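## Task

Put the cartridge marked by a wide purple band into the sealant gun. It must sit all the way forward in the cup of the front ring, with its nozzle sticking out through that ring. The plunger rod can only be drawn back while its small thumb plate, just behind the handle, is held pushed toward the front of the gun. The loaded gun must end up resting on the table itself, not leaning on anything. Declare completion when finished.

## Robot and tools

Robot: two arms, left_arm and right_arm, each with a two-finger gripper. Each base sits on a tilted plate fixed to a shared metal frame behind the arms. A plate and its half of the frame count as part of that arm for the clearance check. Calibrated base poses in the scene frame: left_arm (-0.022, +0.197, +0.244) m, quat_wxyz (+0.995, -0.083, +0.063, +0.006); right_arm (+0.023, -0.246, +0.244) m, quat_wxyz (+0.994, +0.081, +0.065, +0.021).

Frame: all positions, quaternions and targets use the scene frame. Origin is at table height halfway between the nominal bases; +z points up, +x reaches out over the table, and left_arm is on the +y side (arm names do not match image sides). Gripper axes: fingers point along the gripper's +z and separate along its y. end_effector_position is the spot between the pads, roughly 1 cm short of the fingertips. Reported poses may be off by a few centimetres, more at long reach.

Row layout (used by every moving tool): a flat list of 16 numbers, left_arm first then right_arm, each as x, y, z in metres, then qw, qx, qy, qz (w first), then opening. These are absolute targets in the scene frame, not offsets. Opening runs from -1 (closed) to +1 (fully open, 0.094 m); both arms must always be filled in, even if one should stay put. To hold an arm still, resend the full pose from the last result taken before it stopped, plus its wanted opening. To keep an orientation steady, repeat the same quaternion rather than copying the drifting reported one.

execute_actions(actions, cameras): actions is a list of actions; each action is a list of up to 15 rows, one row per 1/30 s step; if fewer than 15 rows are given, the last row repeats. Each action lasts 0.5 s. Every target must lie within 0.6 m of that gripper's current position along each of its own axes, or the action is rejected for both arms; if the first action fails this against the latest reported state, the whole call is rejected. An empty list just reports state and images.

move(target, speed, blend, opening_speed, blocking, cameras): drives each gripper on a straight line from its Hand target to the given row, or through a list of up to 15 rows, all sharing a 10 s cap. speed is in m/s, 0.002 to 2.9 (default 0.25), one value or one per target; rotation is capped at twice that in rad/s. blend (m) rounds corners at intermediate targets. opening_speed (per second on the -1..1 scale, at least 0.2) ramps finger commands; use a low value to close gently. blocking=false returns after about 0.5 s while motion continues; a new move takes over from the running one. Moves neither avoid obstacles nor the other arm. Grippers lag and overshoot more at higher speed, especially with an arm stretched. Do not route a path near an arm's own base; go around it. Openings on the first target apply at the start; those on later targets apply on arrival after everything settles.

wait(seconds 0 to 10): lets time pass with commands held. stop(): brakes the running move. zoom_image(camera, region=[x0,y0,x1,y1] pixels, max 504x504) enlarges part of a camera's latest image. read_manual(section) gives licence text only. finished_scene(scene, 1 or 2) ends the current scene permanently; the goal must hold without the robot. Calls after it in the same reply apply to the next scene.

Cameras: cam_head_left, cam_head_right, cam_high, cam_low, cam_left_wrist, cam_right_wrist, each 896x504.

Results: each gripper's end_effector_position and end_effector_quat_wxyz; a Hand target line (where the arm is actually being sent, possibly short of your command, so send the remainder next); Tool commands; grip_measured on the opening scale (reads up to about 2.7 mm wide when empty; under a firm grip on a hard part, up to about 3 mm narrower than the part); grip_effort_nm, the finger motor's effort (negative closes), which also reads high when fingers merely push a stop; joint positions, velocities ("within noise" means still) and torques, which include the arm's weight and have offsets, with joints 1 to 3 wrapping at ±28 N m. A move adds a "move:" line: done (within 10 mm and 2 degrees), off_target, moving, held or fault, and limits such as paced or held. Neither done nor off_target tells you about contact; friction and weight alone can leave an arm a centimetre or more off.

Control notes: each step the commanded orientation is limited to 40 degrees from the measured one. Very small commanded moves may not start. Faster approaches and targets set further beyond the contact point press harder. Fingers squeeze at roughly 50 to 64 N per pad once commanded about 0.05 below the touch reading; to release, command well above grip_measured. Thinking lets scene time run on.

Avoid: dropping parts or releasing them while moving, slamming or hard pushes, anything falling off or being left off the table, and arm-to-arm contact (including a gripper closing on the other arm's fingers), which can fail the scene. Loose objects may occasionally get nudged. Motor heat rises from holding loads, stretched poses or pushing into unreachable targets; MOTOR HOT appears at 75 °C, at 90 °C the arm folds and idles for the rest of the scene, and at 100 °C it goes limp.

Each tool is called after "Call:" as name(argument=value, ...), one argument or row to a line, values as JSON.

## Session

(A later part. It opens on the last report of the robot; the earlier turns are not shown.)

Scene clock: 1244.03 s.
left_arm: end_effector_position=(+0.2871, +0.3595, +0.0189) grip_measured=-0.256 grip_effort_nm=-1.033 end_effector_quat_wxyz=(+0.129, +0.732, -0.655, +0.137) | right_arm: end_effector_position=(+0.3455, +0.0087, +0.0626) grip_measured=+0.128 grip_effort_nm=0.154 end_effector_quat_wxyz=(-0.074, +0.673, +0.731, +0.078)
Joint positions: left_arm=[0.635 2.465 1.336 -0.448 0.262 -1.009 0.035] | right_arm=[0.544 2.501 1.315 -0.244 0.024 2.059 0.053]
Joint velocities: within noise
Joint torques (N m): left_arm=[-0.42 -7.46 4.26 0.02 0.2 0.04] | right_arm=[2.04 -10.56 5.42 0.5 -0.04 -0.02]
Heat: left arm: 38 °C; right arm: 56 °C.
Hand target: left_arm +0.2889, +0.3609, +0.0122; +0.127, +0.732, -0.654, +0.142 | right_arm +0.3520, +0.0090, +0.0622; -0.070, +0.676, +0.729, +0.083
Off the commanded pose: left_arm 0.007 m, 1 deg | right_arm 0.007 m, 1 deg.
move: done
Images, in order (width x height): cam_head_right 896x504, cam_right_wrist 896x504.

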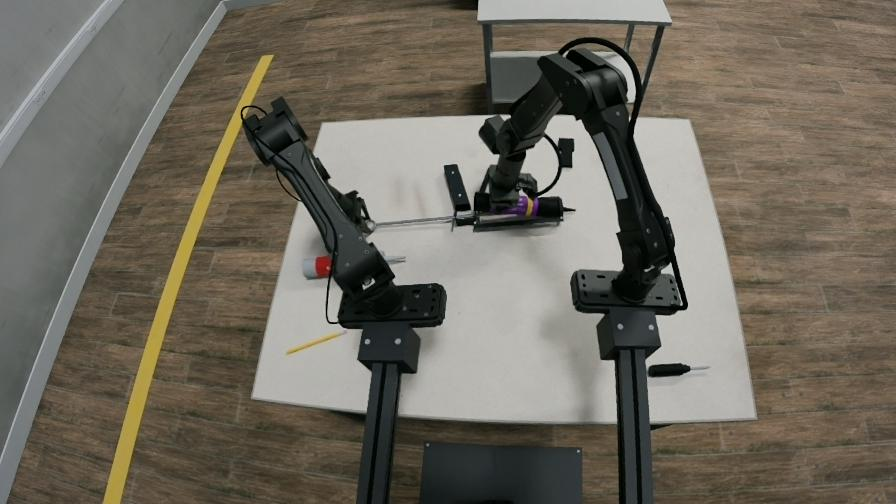

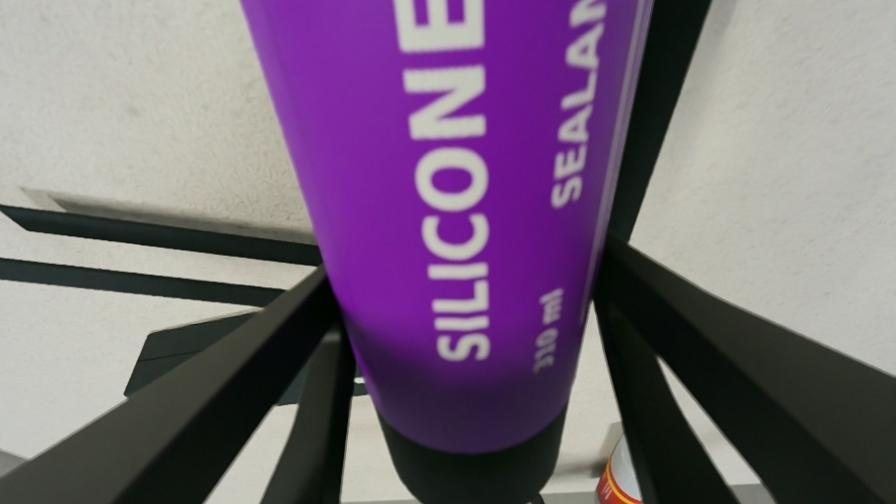

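Call:
move(
  target=[
    [0.289, 0.361, 0.012, 0.1271, 0.7324, -0.6536, 0.1424, -0.45, 0.352, 0.009, 0.062, -0.0703, 0.6757, 0.7292, 0.083, 0.4],
    [0.289, 0.361, 0.012, 0.1271, 0.7324, -0.6536, 0.1424, -0.45, 0.349, 0.008, 0.085, -0.0703, 0.6757, 0.7292, 0.083, 0.4],
    [0.289, 0.361, 0.012, 0.1271, 0.7324, -0.6536, 0.1424, -0.45, 0.345, 0.008, 0.060, -0.0703, 0.6757, 0.7292, 0.083, 0.4],
  ],
  speed=[0.05,0.08,0.08],
  cameras=["cam_right_wrist","cam_head_right"],
)

Call:
zoom_image(
  camera="cam_head_right",
  region=[440, 170, 590, 235],
)

Scene clock: 1249.13 s.
left_arm: end_effector_position=(+0.2871, +0.3595, +0.0189) grip_measured=-0.256 grip_effort_nm=-1.028 end_effector_quat_wxyz=(+0.129, +0.732, -0.655, +0.137) | right_arm: end_effector_position=(+0.3500, +0.0102, +0.0672) grip_measured=+0.397 grip_effort_nm=0.164 end_effector_quat_wxyz=(-0.071, +0.675, +0.729, +0.090)
Joint positions: left_arm=[0.635 2.465 1.336 -0.448 0.262 -1.009 0.035] | right_arm=[0.543 2.486 1.305 -0.225 0.024 2.06 0.066]
Joint velocities: within noise
Joint torques (N m): left_arm=[-0.28 -7.6 4.23 0.02 0.23 0.11] | right_arm=[2.63 -9.69 3.55 0.6 -0.06 0.04]
Heat: left arm: 38 °C; right arm: 56 °C.
Hand target: left_arm +0.2889, +0.3609, +0.0122; +0.127, +0.732, -0.654, +0.142 | right_arm +0.3449, +0.0080, +0.0602; -0.070, +0.676, +0.729, +0.083
Off the commanded pose: left_arm 0.007 m, 1 deg | right_arm 0.009 m, 1 deg.
move: done
Images, in order (width x height): cam_head_right 896x504, cam_right_wrist 896x504.

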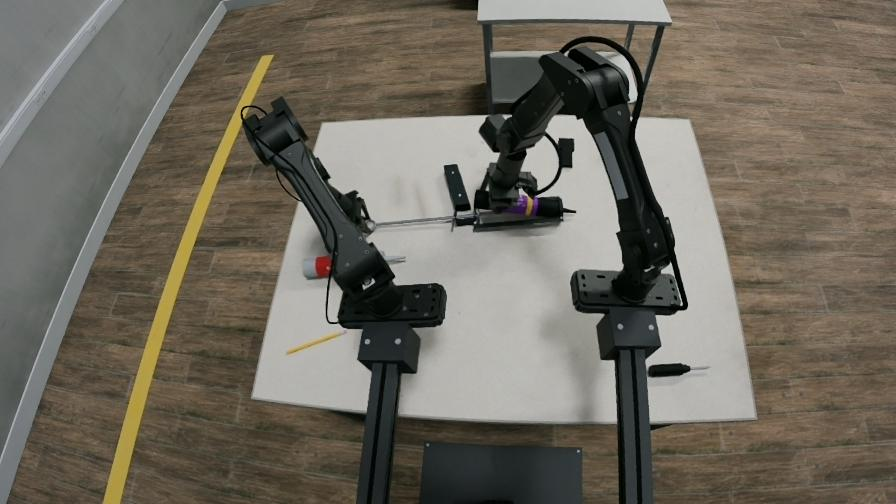

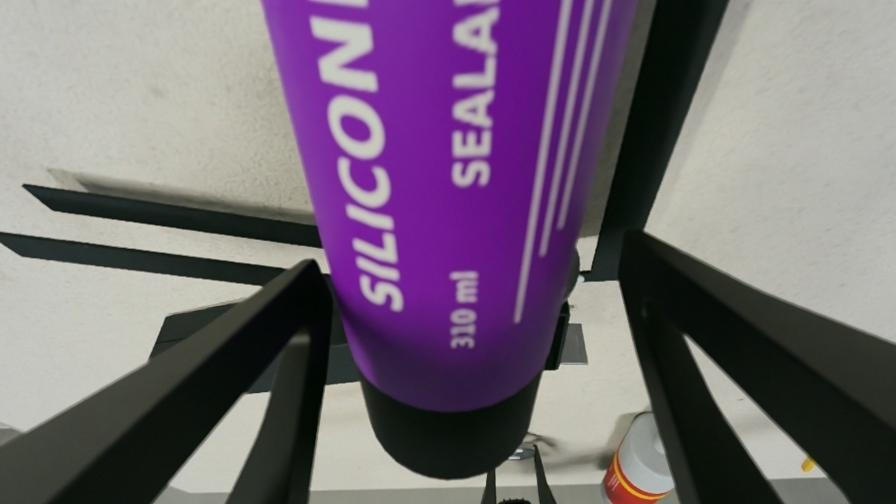

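Scaled by 3.360 from the camera's 896x504 image, which has a finer 1280x720 frame.

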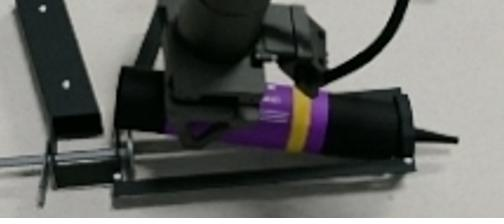

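Call:
move(
  target=[
    [0.289, 0.361, 0.012, 0.1271, 0.7324, -0.6536, 0.1424, -0.45, 0.350, 0.008, 0.060, -0.0703, 0.6757, 0.7292, 0.083, -0.05],
    [0.289, 0.361, 0.012, 0.1271, 0.7324, -0.6536, 0.1424, -0.45, 0.345, 0.010, 0.082, -0.0703, 0.6757, 0.7292, 0.083, -0.05],
  ],
  speed=[0.05,0.08],
  opening_speed=0.5,
  cameras=["cam_right_wrist","cam_head_right","cam_high"],
)

Call:
zoom_image(
  camera="cam_head_right",
  region=[440, 170, 590, 235],
)

Scene clock: 1253.93 s.
left_arm: end_effector_position=(+0.2871, +0.3595, +0.0189) grip_measured=-0.256 grip_effort_nm=-1.028 end_effector_quat_wxyz=(+0.129, +0.732, -0.655, +0.137) | right_arm: end_effector_position=(+0.3523, +0.0097, +0.0680) grip_measured=-0.001 grip_effort_nm=-1.004 end_effector_quat_wxyz=(-0.069, +0.678, +0.725, +0.093)
Joint positions: left_arm=[0.635 2.465 1.336 -0.448 0.262 -1.009 0.035] | right_arm=[0.541 2.483 1.302 -0.217 0.027 2.067 0.047]
Joint velocities: within noise
Joint torques (N m): left_arm=[-0.29 -7.56 4.18 0.05 0.23 0.08] | right_arm=[4.22 -14.71 3.1 0.01 -0.02 0.12]
Heat: left arm: 38 °C; right arm: 56 °C.
Hand target: left_arm +0.2889, +0.3609, +0.0122; +0.127, +0.732, -0.654, +0.142 | right_arm +0.3451, +0.0100, +0.0812; -0.070, +0.676, +0.729, +0.083
Off the commanded pose: left_arm 0.007 m, 1 deg | right_arm 0.016 m, 1 deg.
move: off_target (right_arm)
Images, in order (width x height): cam_head_right 896x504, cam_high 896x504, cam_right_wrist 896x504.

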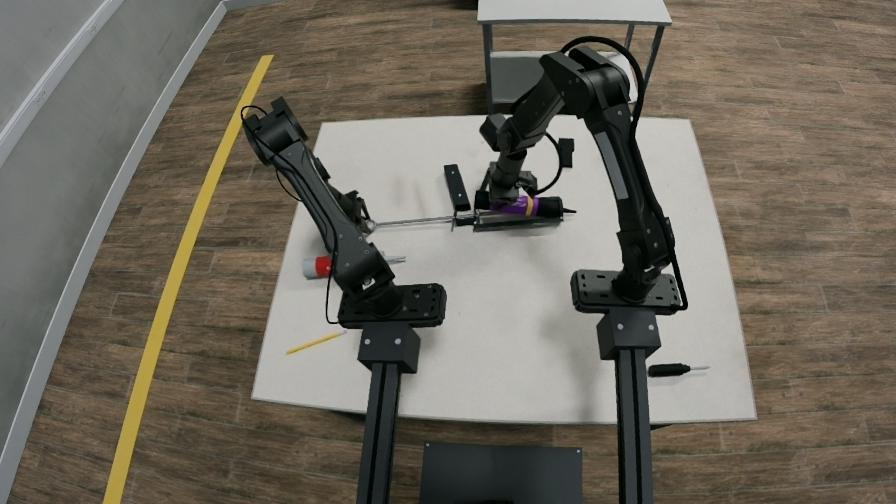

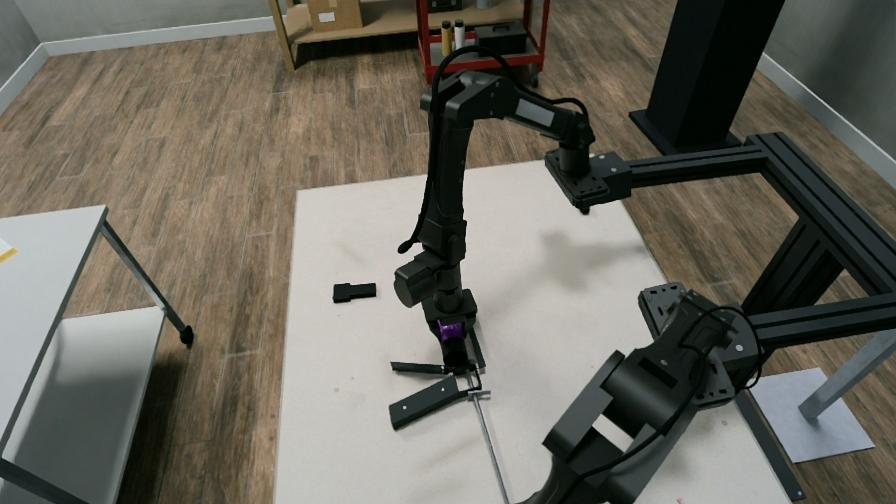

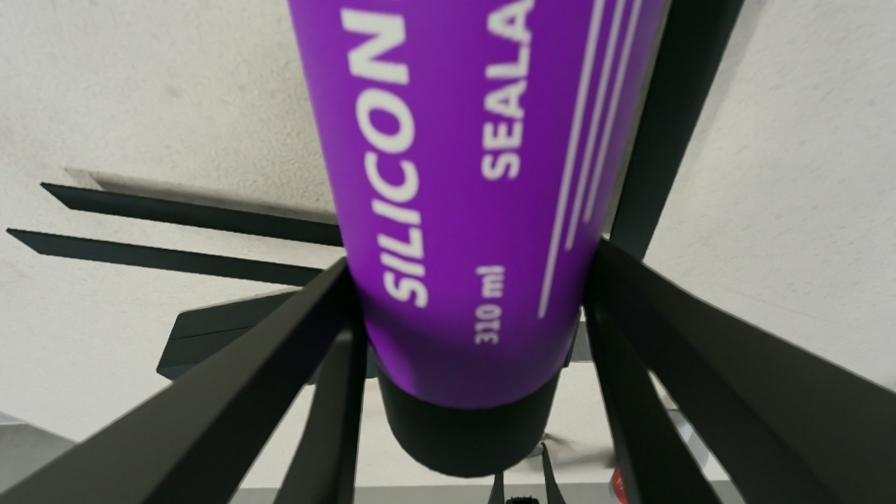

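Scaled by 3.360 from the camera's 896x504 image, which has a finer 1280x720 frame.

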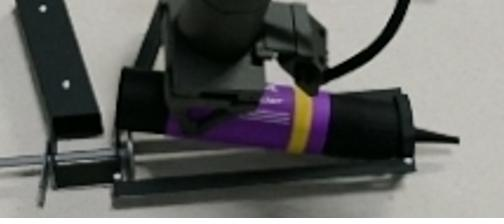

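Call:
move(
  target=[
    [0.289, 0.361, 0.012, 0.1271, 0.7324, -0.6536, 0.1424, -0.45, 0.350, 0.012, 0.100, -0.0565, 0.6897, 0.7185, 0.0724, -0.05],
    [0.289, 0.361, 0.012, 0.1271, 0.7324, -0.6536, 0.1424, -0.45, 0.340, 0.012, 0.098, -0.0565, 0.6897, 0.7185, 0.0724, -0.05],
  ],
  speed=[0.08,0.05],
  cameras=["cam_right_wrist","cam_head_right","cam_high"],
)

Call:
zoom_image(
  camera="cam_head_right",
  region=[440, 170, 590, 235],
)

Scene clock: 1274.43 s.
left_arm: end_effector_position=(+0.2870, +0.3596, +0.0188) grip_measured=-0.256 grip_effort_nm=-1.028 end_effector_quat_wxyz=(+0.129, +0.729, -0.658, +0.137) | right_arm: end_effector_position=(+0.3403, +0.0062, +0.0786) grip_measured=-0.006 grip_effort_nm=-1.004 end_effector_quat_wxyz=(-0.065, +0.673, +0.734, +0.072)
Joint positions: left_arm=[0.635 2.465 1.336 -0.448 0.261 -1.001 0.035] | right_arm=[0.564 2.446 1.286 -0.281 0.048 2.074 0.047]
Joint velocities: within noise
Joint torques (N m): left_arm=[-0.32 -7.6 4.15 -0.01 0.21 -0.01] | right_arm=[4.49 -15.23 3.67 0.13 -0.03 0.27]
Heat: left arm: 38 °C; right arm: 63 °C.
Hand target: left_arm +0.2889, +0.3609, +0.0122; +0.127, +0.732, -0.654, +0.142 | right_arm +0.3401, +0.0118, +0.0969; -0.064, +0.674, +0.732, +0.077
Off the commanded pose: left_arm 0.007 m, 1 deg | right_arm 0.020 m, 3 deg.
joint sent to its limit (right arm) — joint 6 (wrist roll), upper limit. The joint targets are off in orientation, not in position.
move: off_target (right_arm)
Images, in order (width x height): cam_head_right 896x504, cam_high 896x504, cam_right_wrist 896x504.

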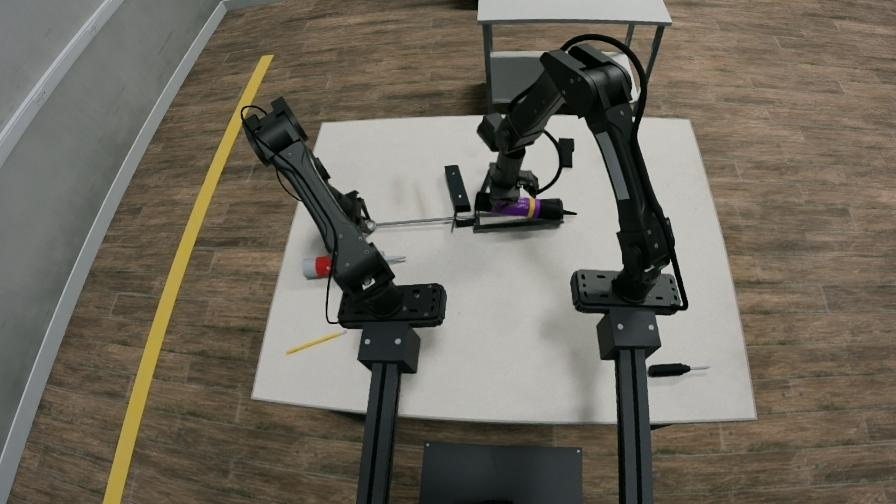

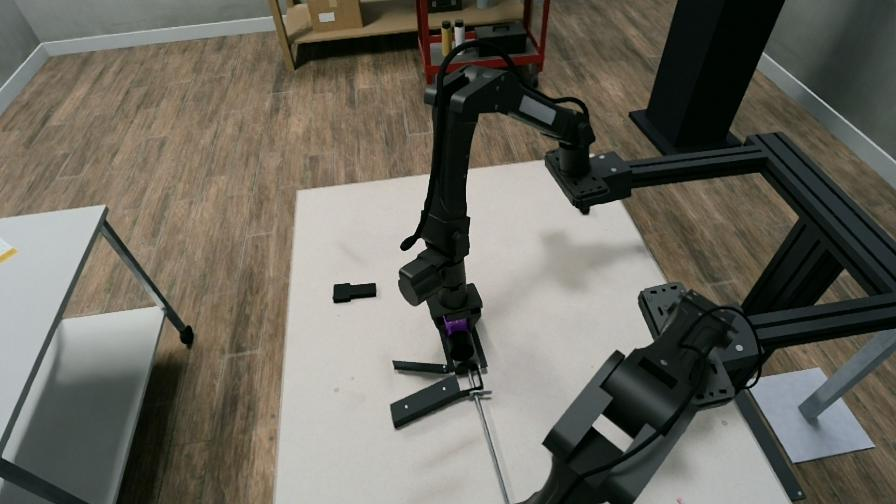

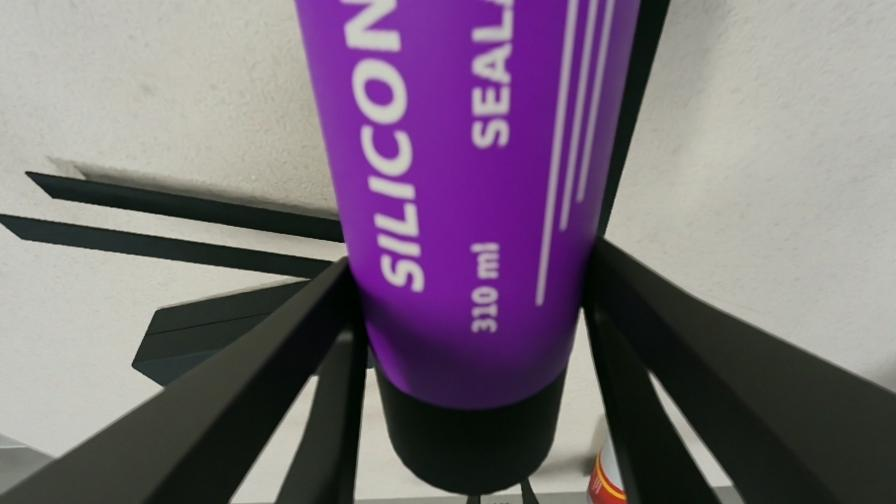

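Scaled by 3.360 from the camera's 896x504 image, which has a finer 1280x720 frame.

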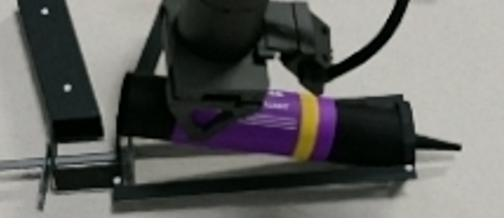

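Call:
move(
  target=[
    [0.289, 0.361, 0.012, 0.1271, 0.7324, -0.6536, 0.1424, -0.45, 0.344, 0.042, 0.115, -0.0899, 0.6732, 0.7270, 0.1012, -0.05],
    [0.289, 0.361, 0.012, 0.1271, 0.7324, -0.6536, 0.1424, -0.45, 0.344, 0.068, 0.130, -0.0899, 0.6732, 0.7270, 0.1012, -0.05],
  ],
  speed=[0.08,0.08],
  cameras=["cam_right_wrist","cam_head_right","cam_high"],
)

Call:
zoom_image(
  camera="cam_head_right",
  region=[440, 150, 590, 235],
)

Scene clock: 1281.00 s.
left_arm: end_effector_position=(+0.2868, +0.3597, +0.0188) grip_measured=-0.256 grip_effort_nm=-1.028 end_effector_quat_wxyz=(+0.129, +0.729, -0.658, +0.137) | right_arm: end_effector_position=(+0.3346, +0.0540, +0.1068) grip_measured=-0.010 grip_effort_nm=-1.009 end_effector_quat_wxyz=(-0.102, +0.646, +0.752, +0.086)
Joint positions: left_arm=[0.635 2.465 1.336 -0.448 0.26 -1.001 0.035] | right_arm=[0.644 2.446 1.403 -0.391 -0.024 2.094 0.047]
Joint velocities: within noise
Joint torques (N m): left_arm=[-0.34 -7.72 4.22 0.06 0.23 -0.02] | right_arm=[4.18 -14.78 7.38 0.3 -0.2 0.07]
Heat: left arm: 38 °C; right arm: 65 °C.
Hand target: left_arm +0.2889, +0.3609, +0.0122; +0.127, +0.732, -0.654, +0.142 | right_arm +0.3437, +0.0675, +0.1296; -0.103, +0.641, +0.752, +0.109
Off the commanded pose: left_arm 0.007 m, 1 deg | right_arm 0.029 m, 5 deg.
joint sent to its limit (right arm) — joint 6 (wrist roll), upper limit. The joint targets are off in orientation, not in position.
move: off_target (right_arm)
Images, in order (width x height): cam_head_right 896x504, cam_high 896x504, cam_right_wrist 896x504.

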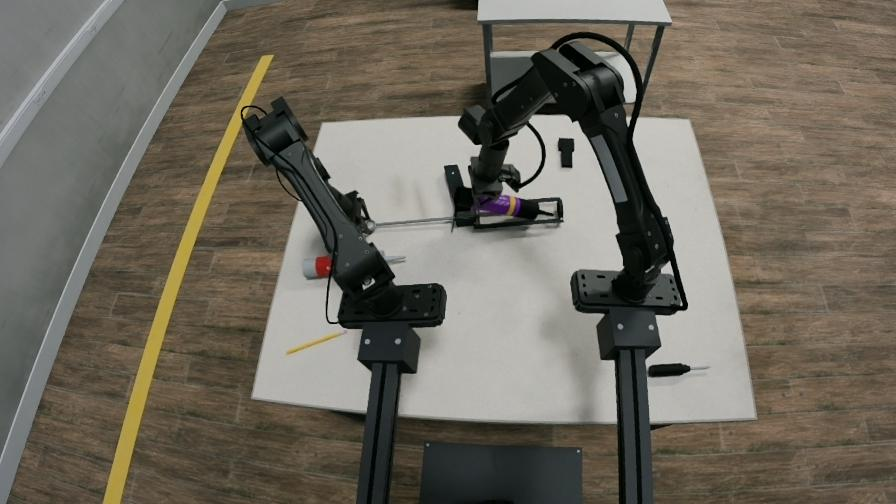

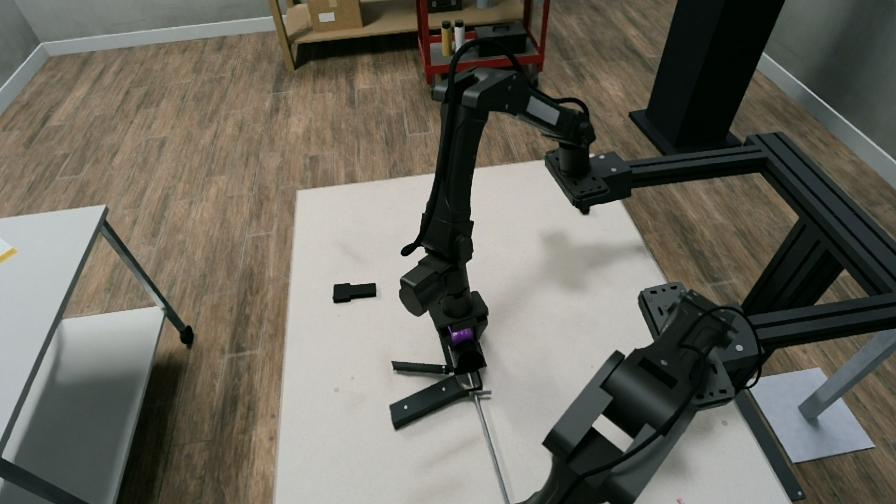

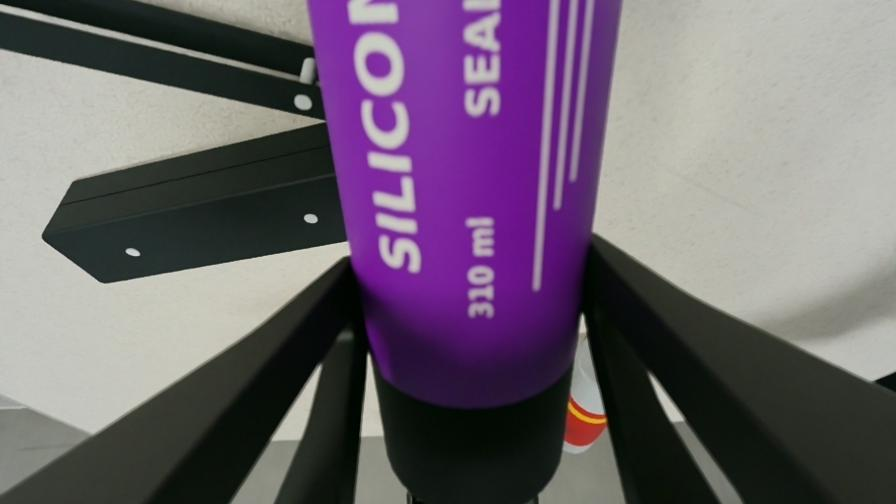

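Scaled by 3.360 from the camera's 896x504 image, which has a finer 1280x720 frame.

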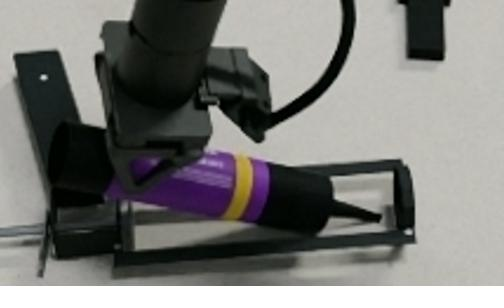

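Call:
move(
  target=[
    [0.289, 0.361, 0.012, 0.1271, 0.7324, -0.6536, 0.1424, -0.45, 0.345, 0.06, 0.19, -0.0899, 0.6732, 0.7270, 0.1012, -0.05],
    [0.289, 0.361, 0.012, 0.1271, 0.7324, -0.6536, 0.1424, -0.45, 0.25, -0.06, 0.17, 0.0167, 0.6429, 0.7658, 0.0028, -0.05],
    [0.289, 0.361, 0.012, 0.1271, 0.7324, -0.6536, 0.1424, -0.45, 0.25, -0.07, 0.07, 0.0167, 0.6429, 0.7658, 0.0028, -0.05],
    [0.289, 0.361, 0.012, 0.1271, 0.7324, -0.6536, 0.1424, -0.45, 0.25, -0.07, 0.032, 0.0167, 0.6429, 0.7658, 0.0028, -0.05],
  ],
  speed=[0.12,0.2,0.12,0.05],
  blend=[0.02,0.02,0,0],
  cameras=["cam_right_wrist","cam_head_right"],
)

Call:
zoom_image(
  camera="cam_head_right",
  region=[460, 200, 610, 280],
)

Scene clock: 1290.33 s.
left_arm: end_effector_position=(+0.2834, +0.3537, +0.0171) grip_measured=-0.256 grip_effort_nm=-1.028 end_effector_quat_wxyz=(+0.141, +0.727, -0.656, +0.142) | right_arm: end_effector_position=(+0.2441, -0.0676, +0.0354) grip_measured=-0.050 grip_effort_nm=0.046 end_effector_quat_wxyz=(+0.005, +0.641, +0.768, +0.002)
Joint positions: left_arm=[0.635 2.476 1.336 -0.461 0.276 -0.996 0.035] | right_arm=[0.617 2.449 0.875 0.019 0.218 2.048 0.045]
Joint velocities: within noise
Joint torques (N m): left_arm=[-0.23 -8.39 4.03 0.12 0.1 -0.08] | right_arm=[1.37 -7.51 2.81 0.33 0.21 -0.07]
Heat: left arm: 38 °C; right arm: 64 °C.
Hand target: left_arm +0.2889, +0.3610, +0.0123; +0.127, +0.732, -0.654, +0.142 | right_arm +0.2498, -0.0700, +0.0322; +0.017, +0.643, +0.766, +0.003
Off the commanded pose: left_arm 0.011 m, 2 deg | right_arm 0.007 m, 1 deg.
move: off_target (left_arm)
Images, in order (width x height): cam_head_right 896x504, cam_right_wrist 896x504.

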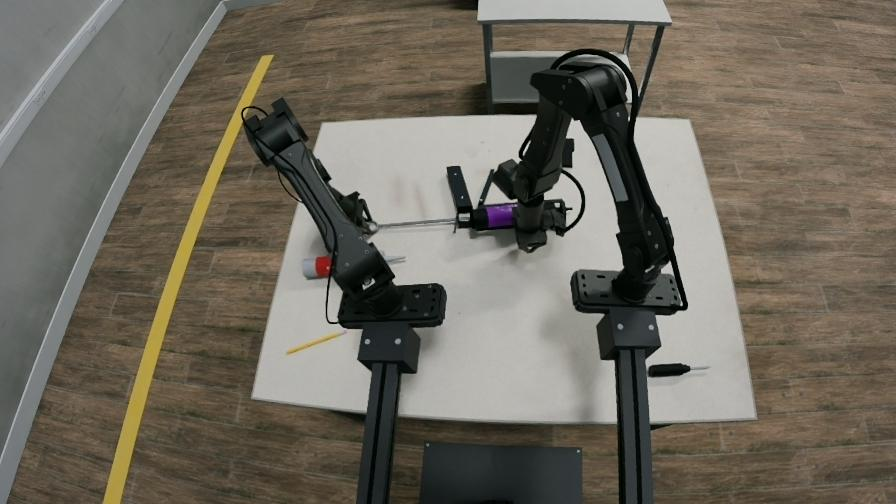

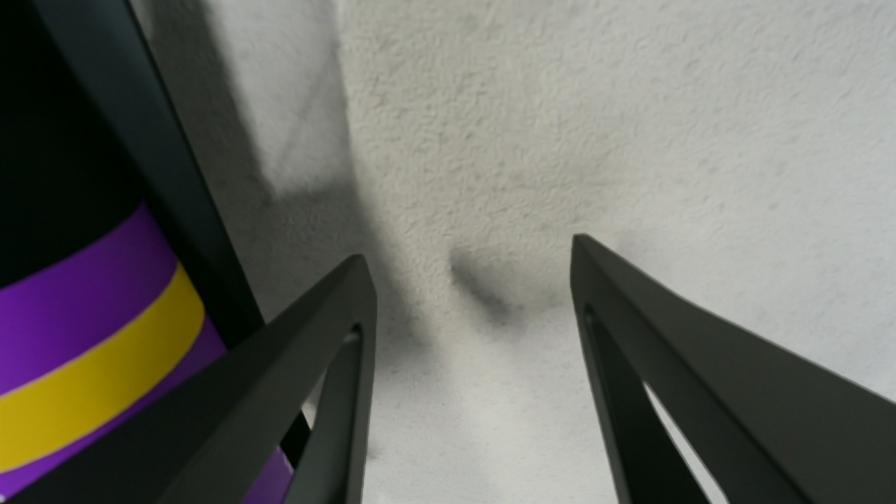

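Scaled by 3.360 from the camera's 896x504 image, which has a finer 1280x720 frame.

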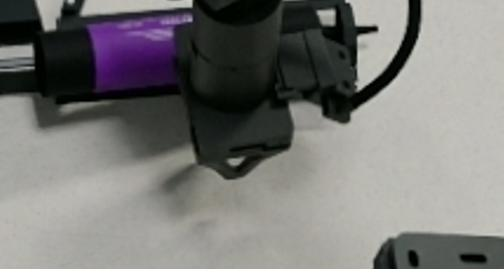

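Call:
move(
  target=[0.289,0.361,0.012,0.1271,0.7324,-0.6536,0.1424,-0.45,0.25,-0.08,0.12,0.0167,0.6429,0.7658,0.0028,0.5],
  speed=0.15,
)

Call:
move(
  target=[0.289,0.361,0.012,0.1271,0.7324,-0.6536,0.1424,-0.45,0.335,-0.04,0.19,0.342,0,0.9397,0,1],
  speed=0.3,
)

Scene clock: 1308.97 s.
left_arm: end_effector_position=(+0.2834, +0.3537, +0.0171) grip_measured=-0.256 grip_effort_nm=-1.028 end_effector_quat_wxyz=(+0.141, +0.727, -0.656, +0.142) | right_arm: end_effector_position=(+0.2525, -0.0778, +0.1142) grip_measured=+0.497 grip_effort_nm=0.168 end_effector_quat_wxyz=(+0.007, +0.646, +0.763, +0.008)
Joint positions: left_arm=[0.635 2.476 1.336 -0.461 0.276 -0.996 0.035] | right_arm=[0.63 2.124 0.812 -0.234 0.219 2.072 0.07]
Joint velocities: within noise
Joint torques (N m): left_arm=[-0.28 -8.36 4 0.13 0.08 -0.1] | right_arm=[3.25 -9.69 2.84 0.05 0.21 0.11]
Heat: left arm: 39 °C; right arm: 58 °C.
Hand target: left_arm +0.2889, +0.3610, +0.0123; +0.127, +0.732, -0.654, +0.142 | right_arm +0.2502, -0.0800, +0.1198; +0.017, +0.643, +0.766, +0.003
Off the commanded pose: left_arm 0.011 m, 2 deg | right_arm 0.007 m, 1 deg.
move: off_target (left_arm)

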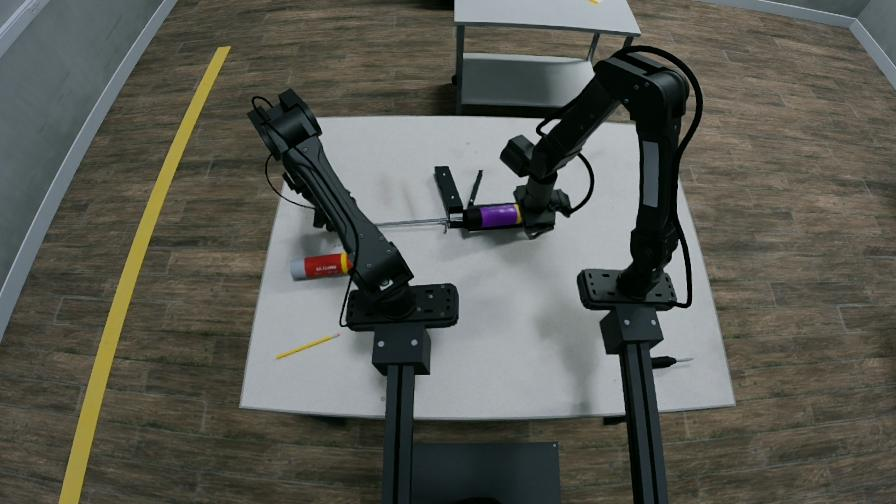

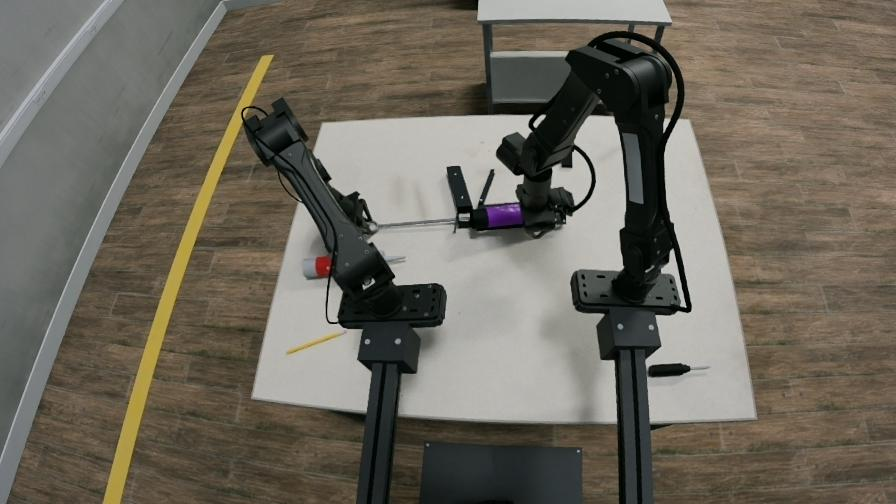

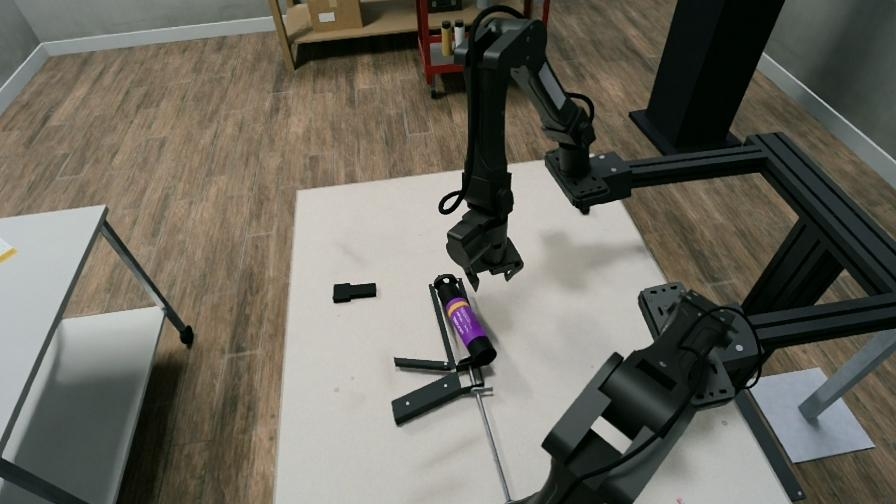

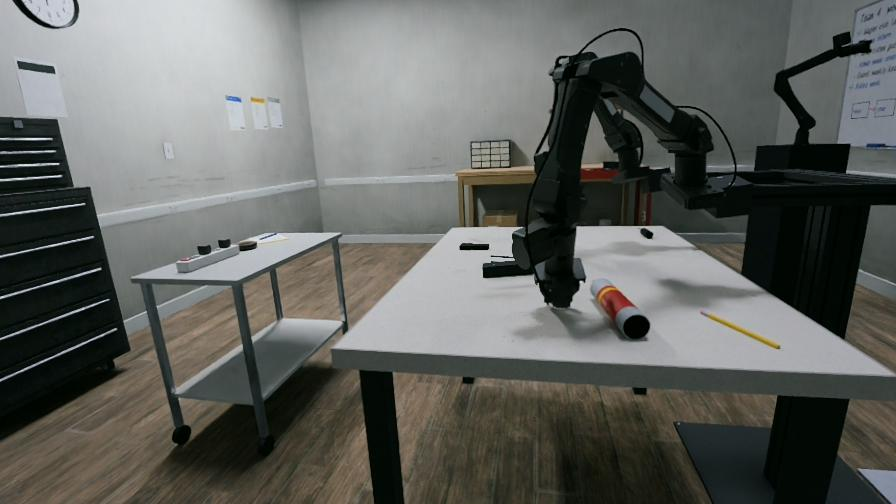

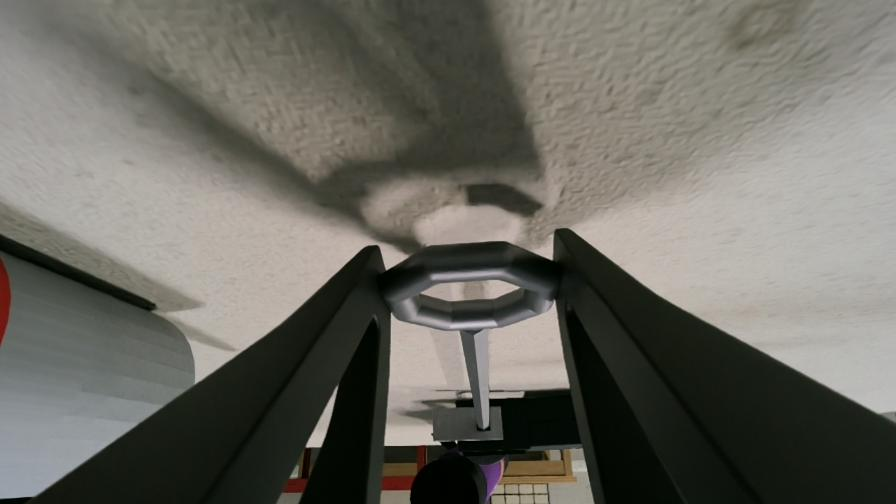

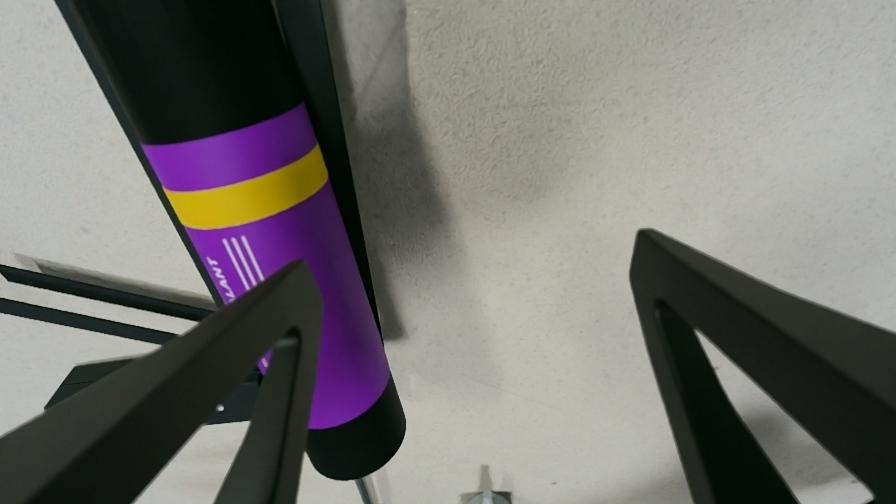

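Scene clock: 1312.47 s.
left_arm: end_effector_position=(+0.2834, +0.3537, +0.0171) grip_measured=-0.256 grip_effort_nm=-1.028 end_effector_quat_wxyz=(+0.141, +0.727, -0.656, +0.142) | right_arm: end_effector_position=(+0.3281, -0.0422, +0.1785) grip_measured=+0.997 grip_effort_nm=0.168 end_effector_quat_wxyz=(+0.325, -0.011, +0.946, -0.011)
Joint positions: left_arm=[0.635 2.476 1.336 -0.461 0.276 -0.996 0.035] | right_arm=[0.817 2.039 0.699 0.258 0.678 0.606 0.094]
Joint velocities: within noise
Joint torques (N m): left_arm=[-0.31 -8.43 4.12 0.12 0.09 -0.11] | right_arm=[1.87 -10.14 3.6 1.45 0.29 -0.02]
Heat: left arm: 40 °C; right arm: 58 °C.
Hand target: left_arm +0.2889, +0.3610, +0.0123; +0.127, +0.732, -0.654, +0.142 | right_arm +0.3349, -0.0401, +0.1898; +0.342, +0.000, +0.940, +0.000
Off the commanded pose: left_arm 0.011 m, 2 deg | right_arm 0.014 m, 3 deg.
move: off_target (left_arm, right_arm)

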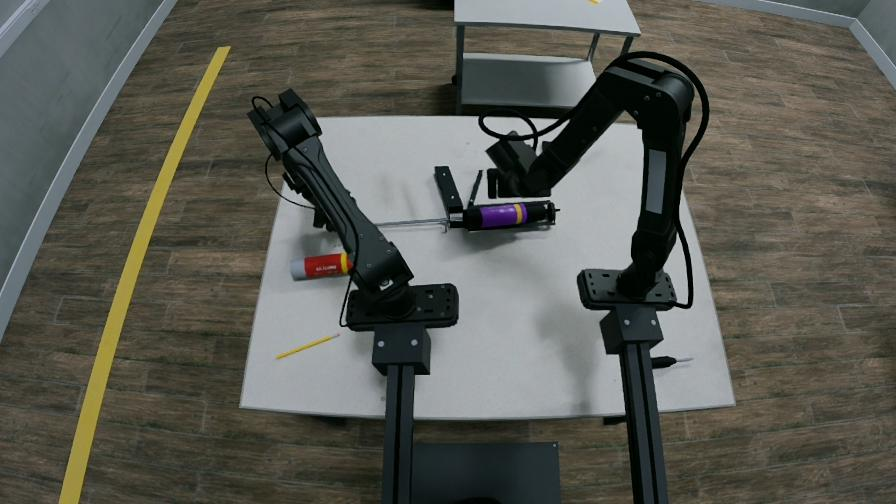

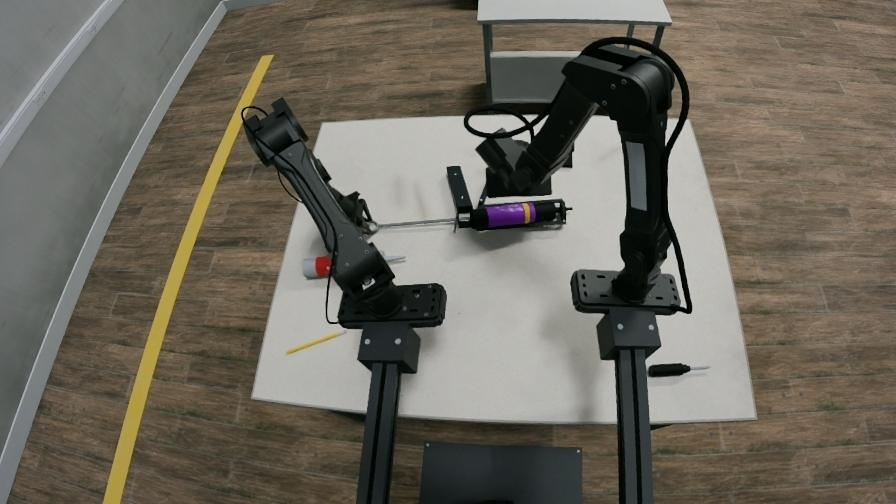

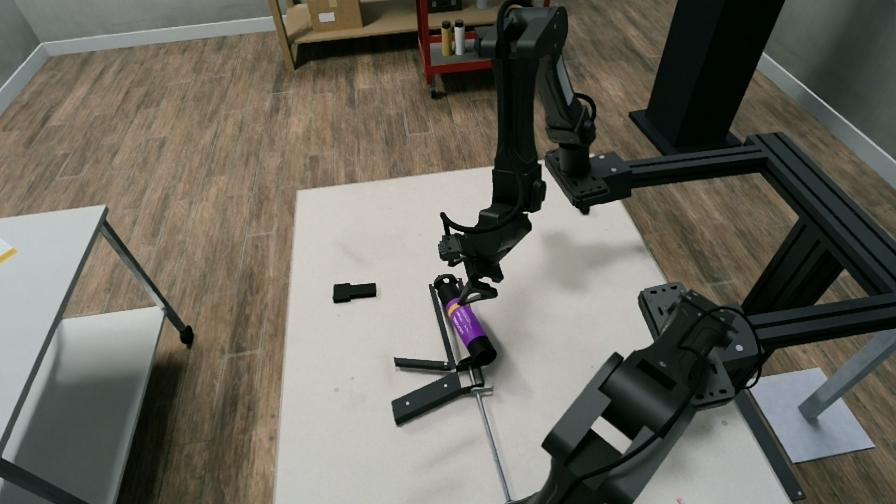

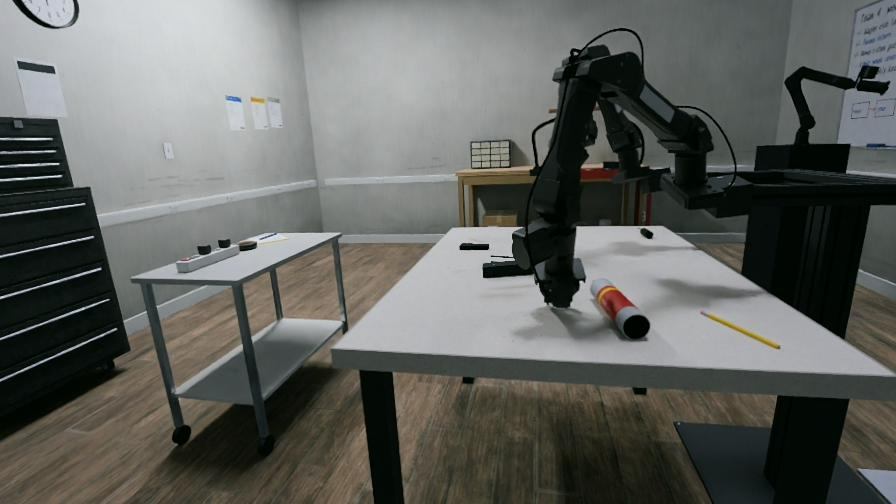

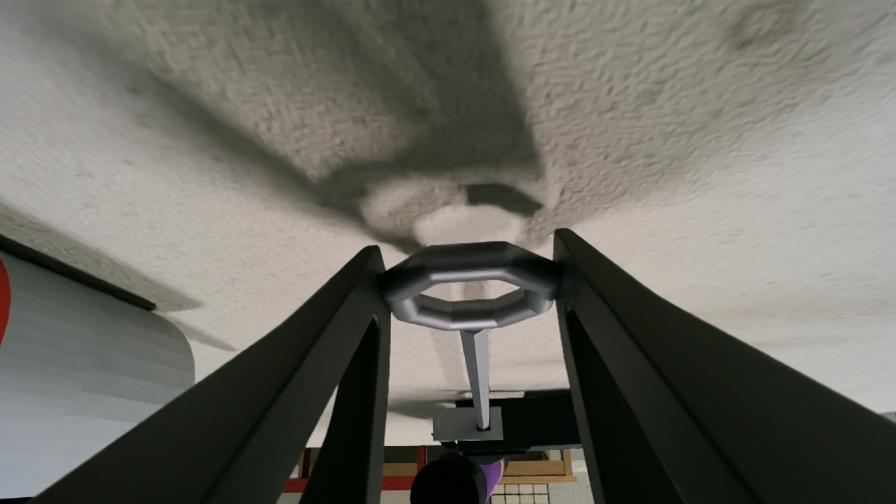

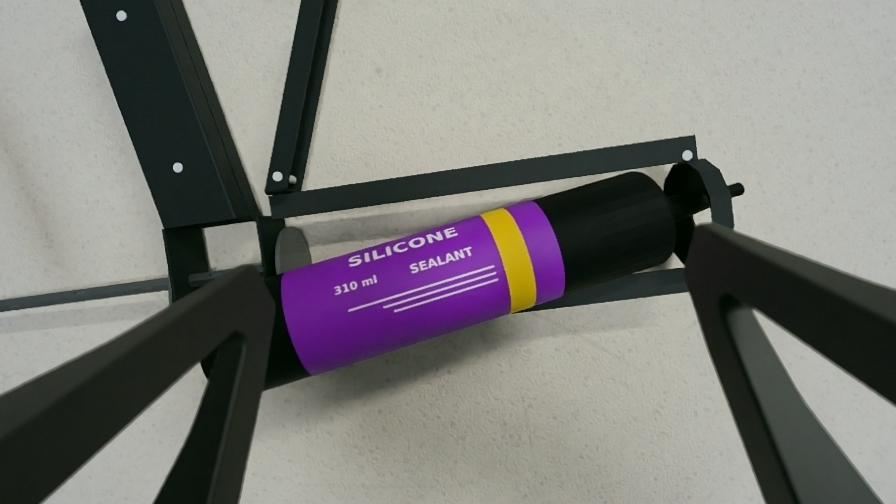

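Call:
zoom_image(
  camera="cam_right_wrist",
  region=[560, 100, 800, 340],
)

Call:
zoom_image(
  camera="cam_right_wrist",
  region=[140, 140, 400, 400],
)

Call:
zoom_image(
  camera="cam_head_right",
  region=[440, 170, 590, 250],
)

Scaled by 2.100 from the camera's 896x504 image, which has a finer 1280x720 frame.

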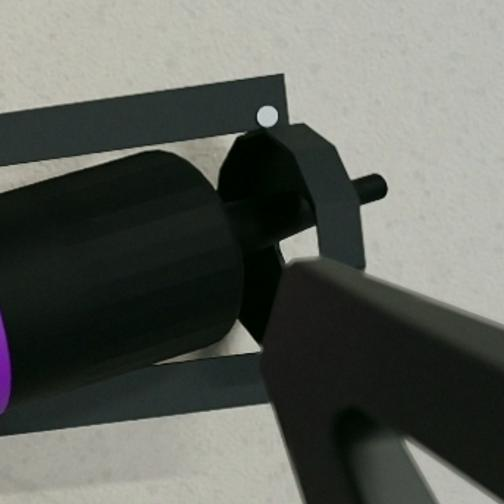

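Scaled by 1.938 from the camera's 896x504 image, which has a finer 1280x720 frame.

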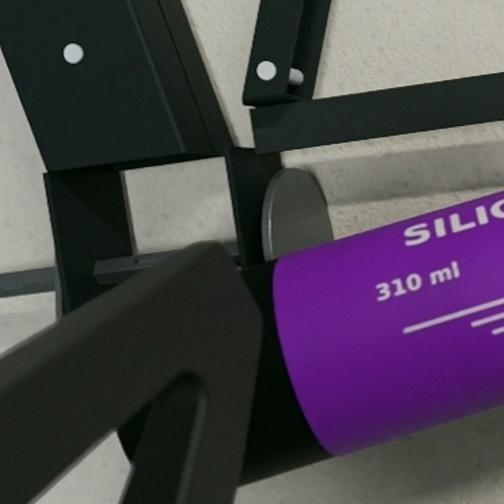

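Scaled by 3.360 from the camera's 896x504 image, which has a finer 1280x720 frame.

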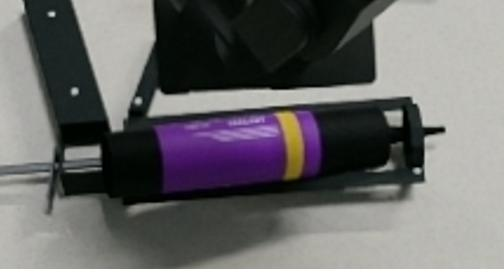

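Call:
zoom_image(
  camera="cam_left_wrist",
  region=[380, 380, 620, 504],
)

Call:
zoom_image(
  camera="cam_high",
  region=[390, 260, 520, 400],
)

Scaled by 2.100 from the camera's 896x504 image, which has a finer 1280x720 frame.

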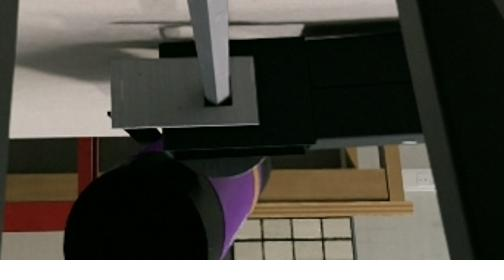

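Scaled by 3.600 from the camera's 896x504 image, which has a finer 1280x720 frame.

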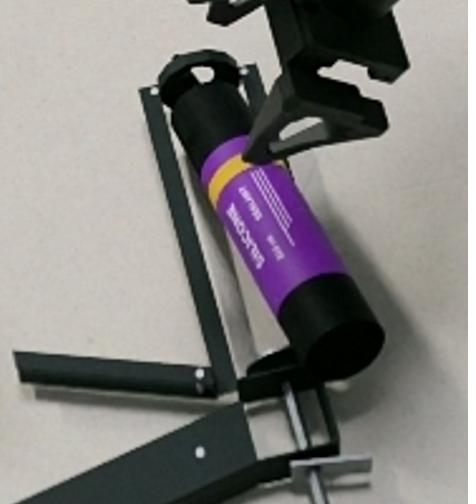

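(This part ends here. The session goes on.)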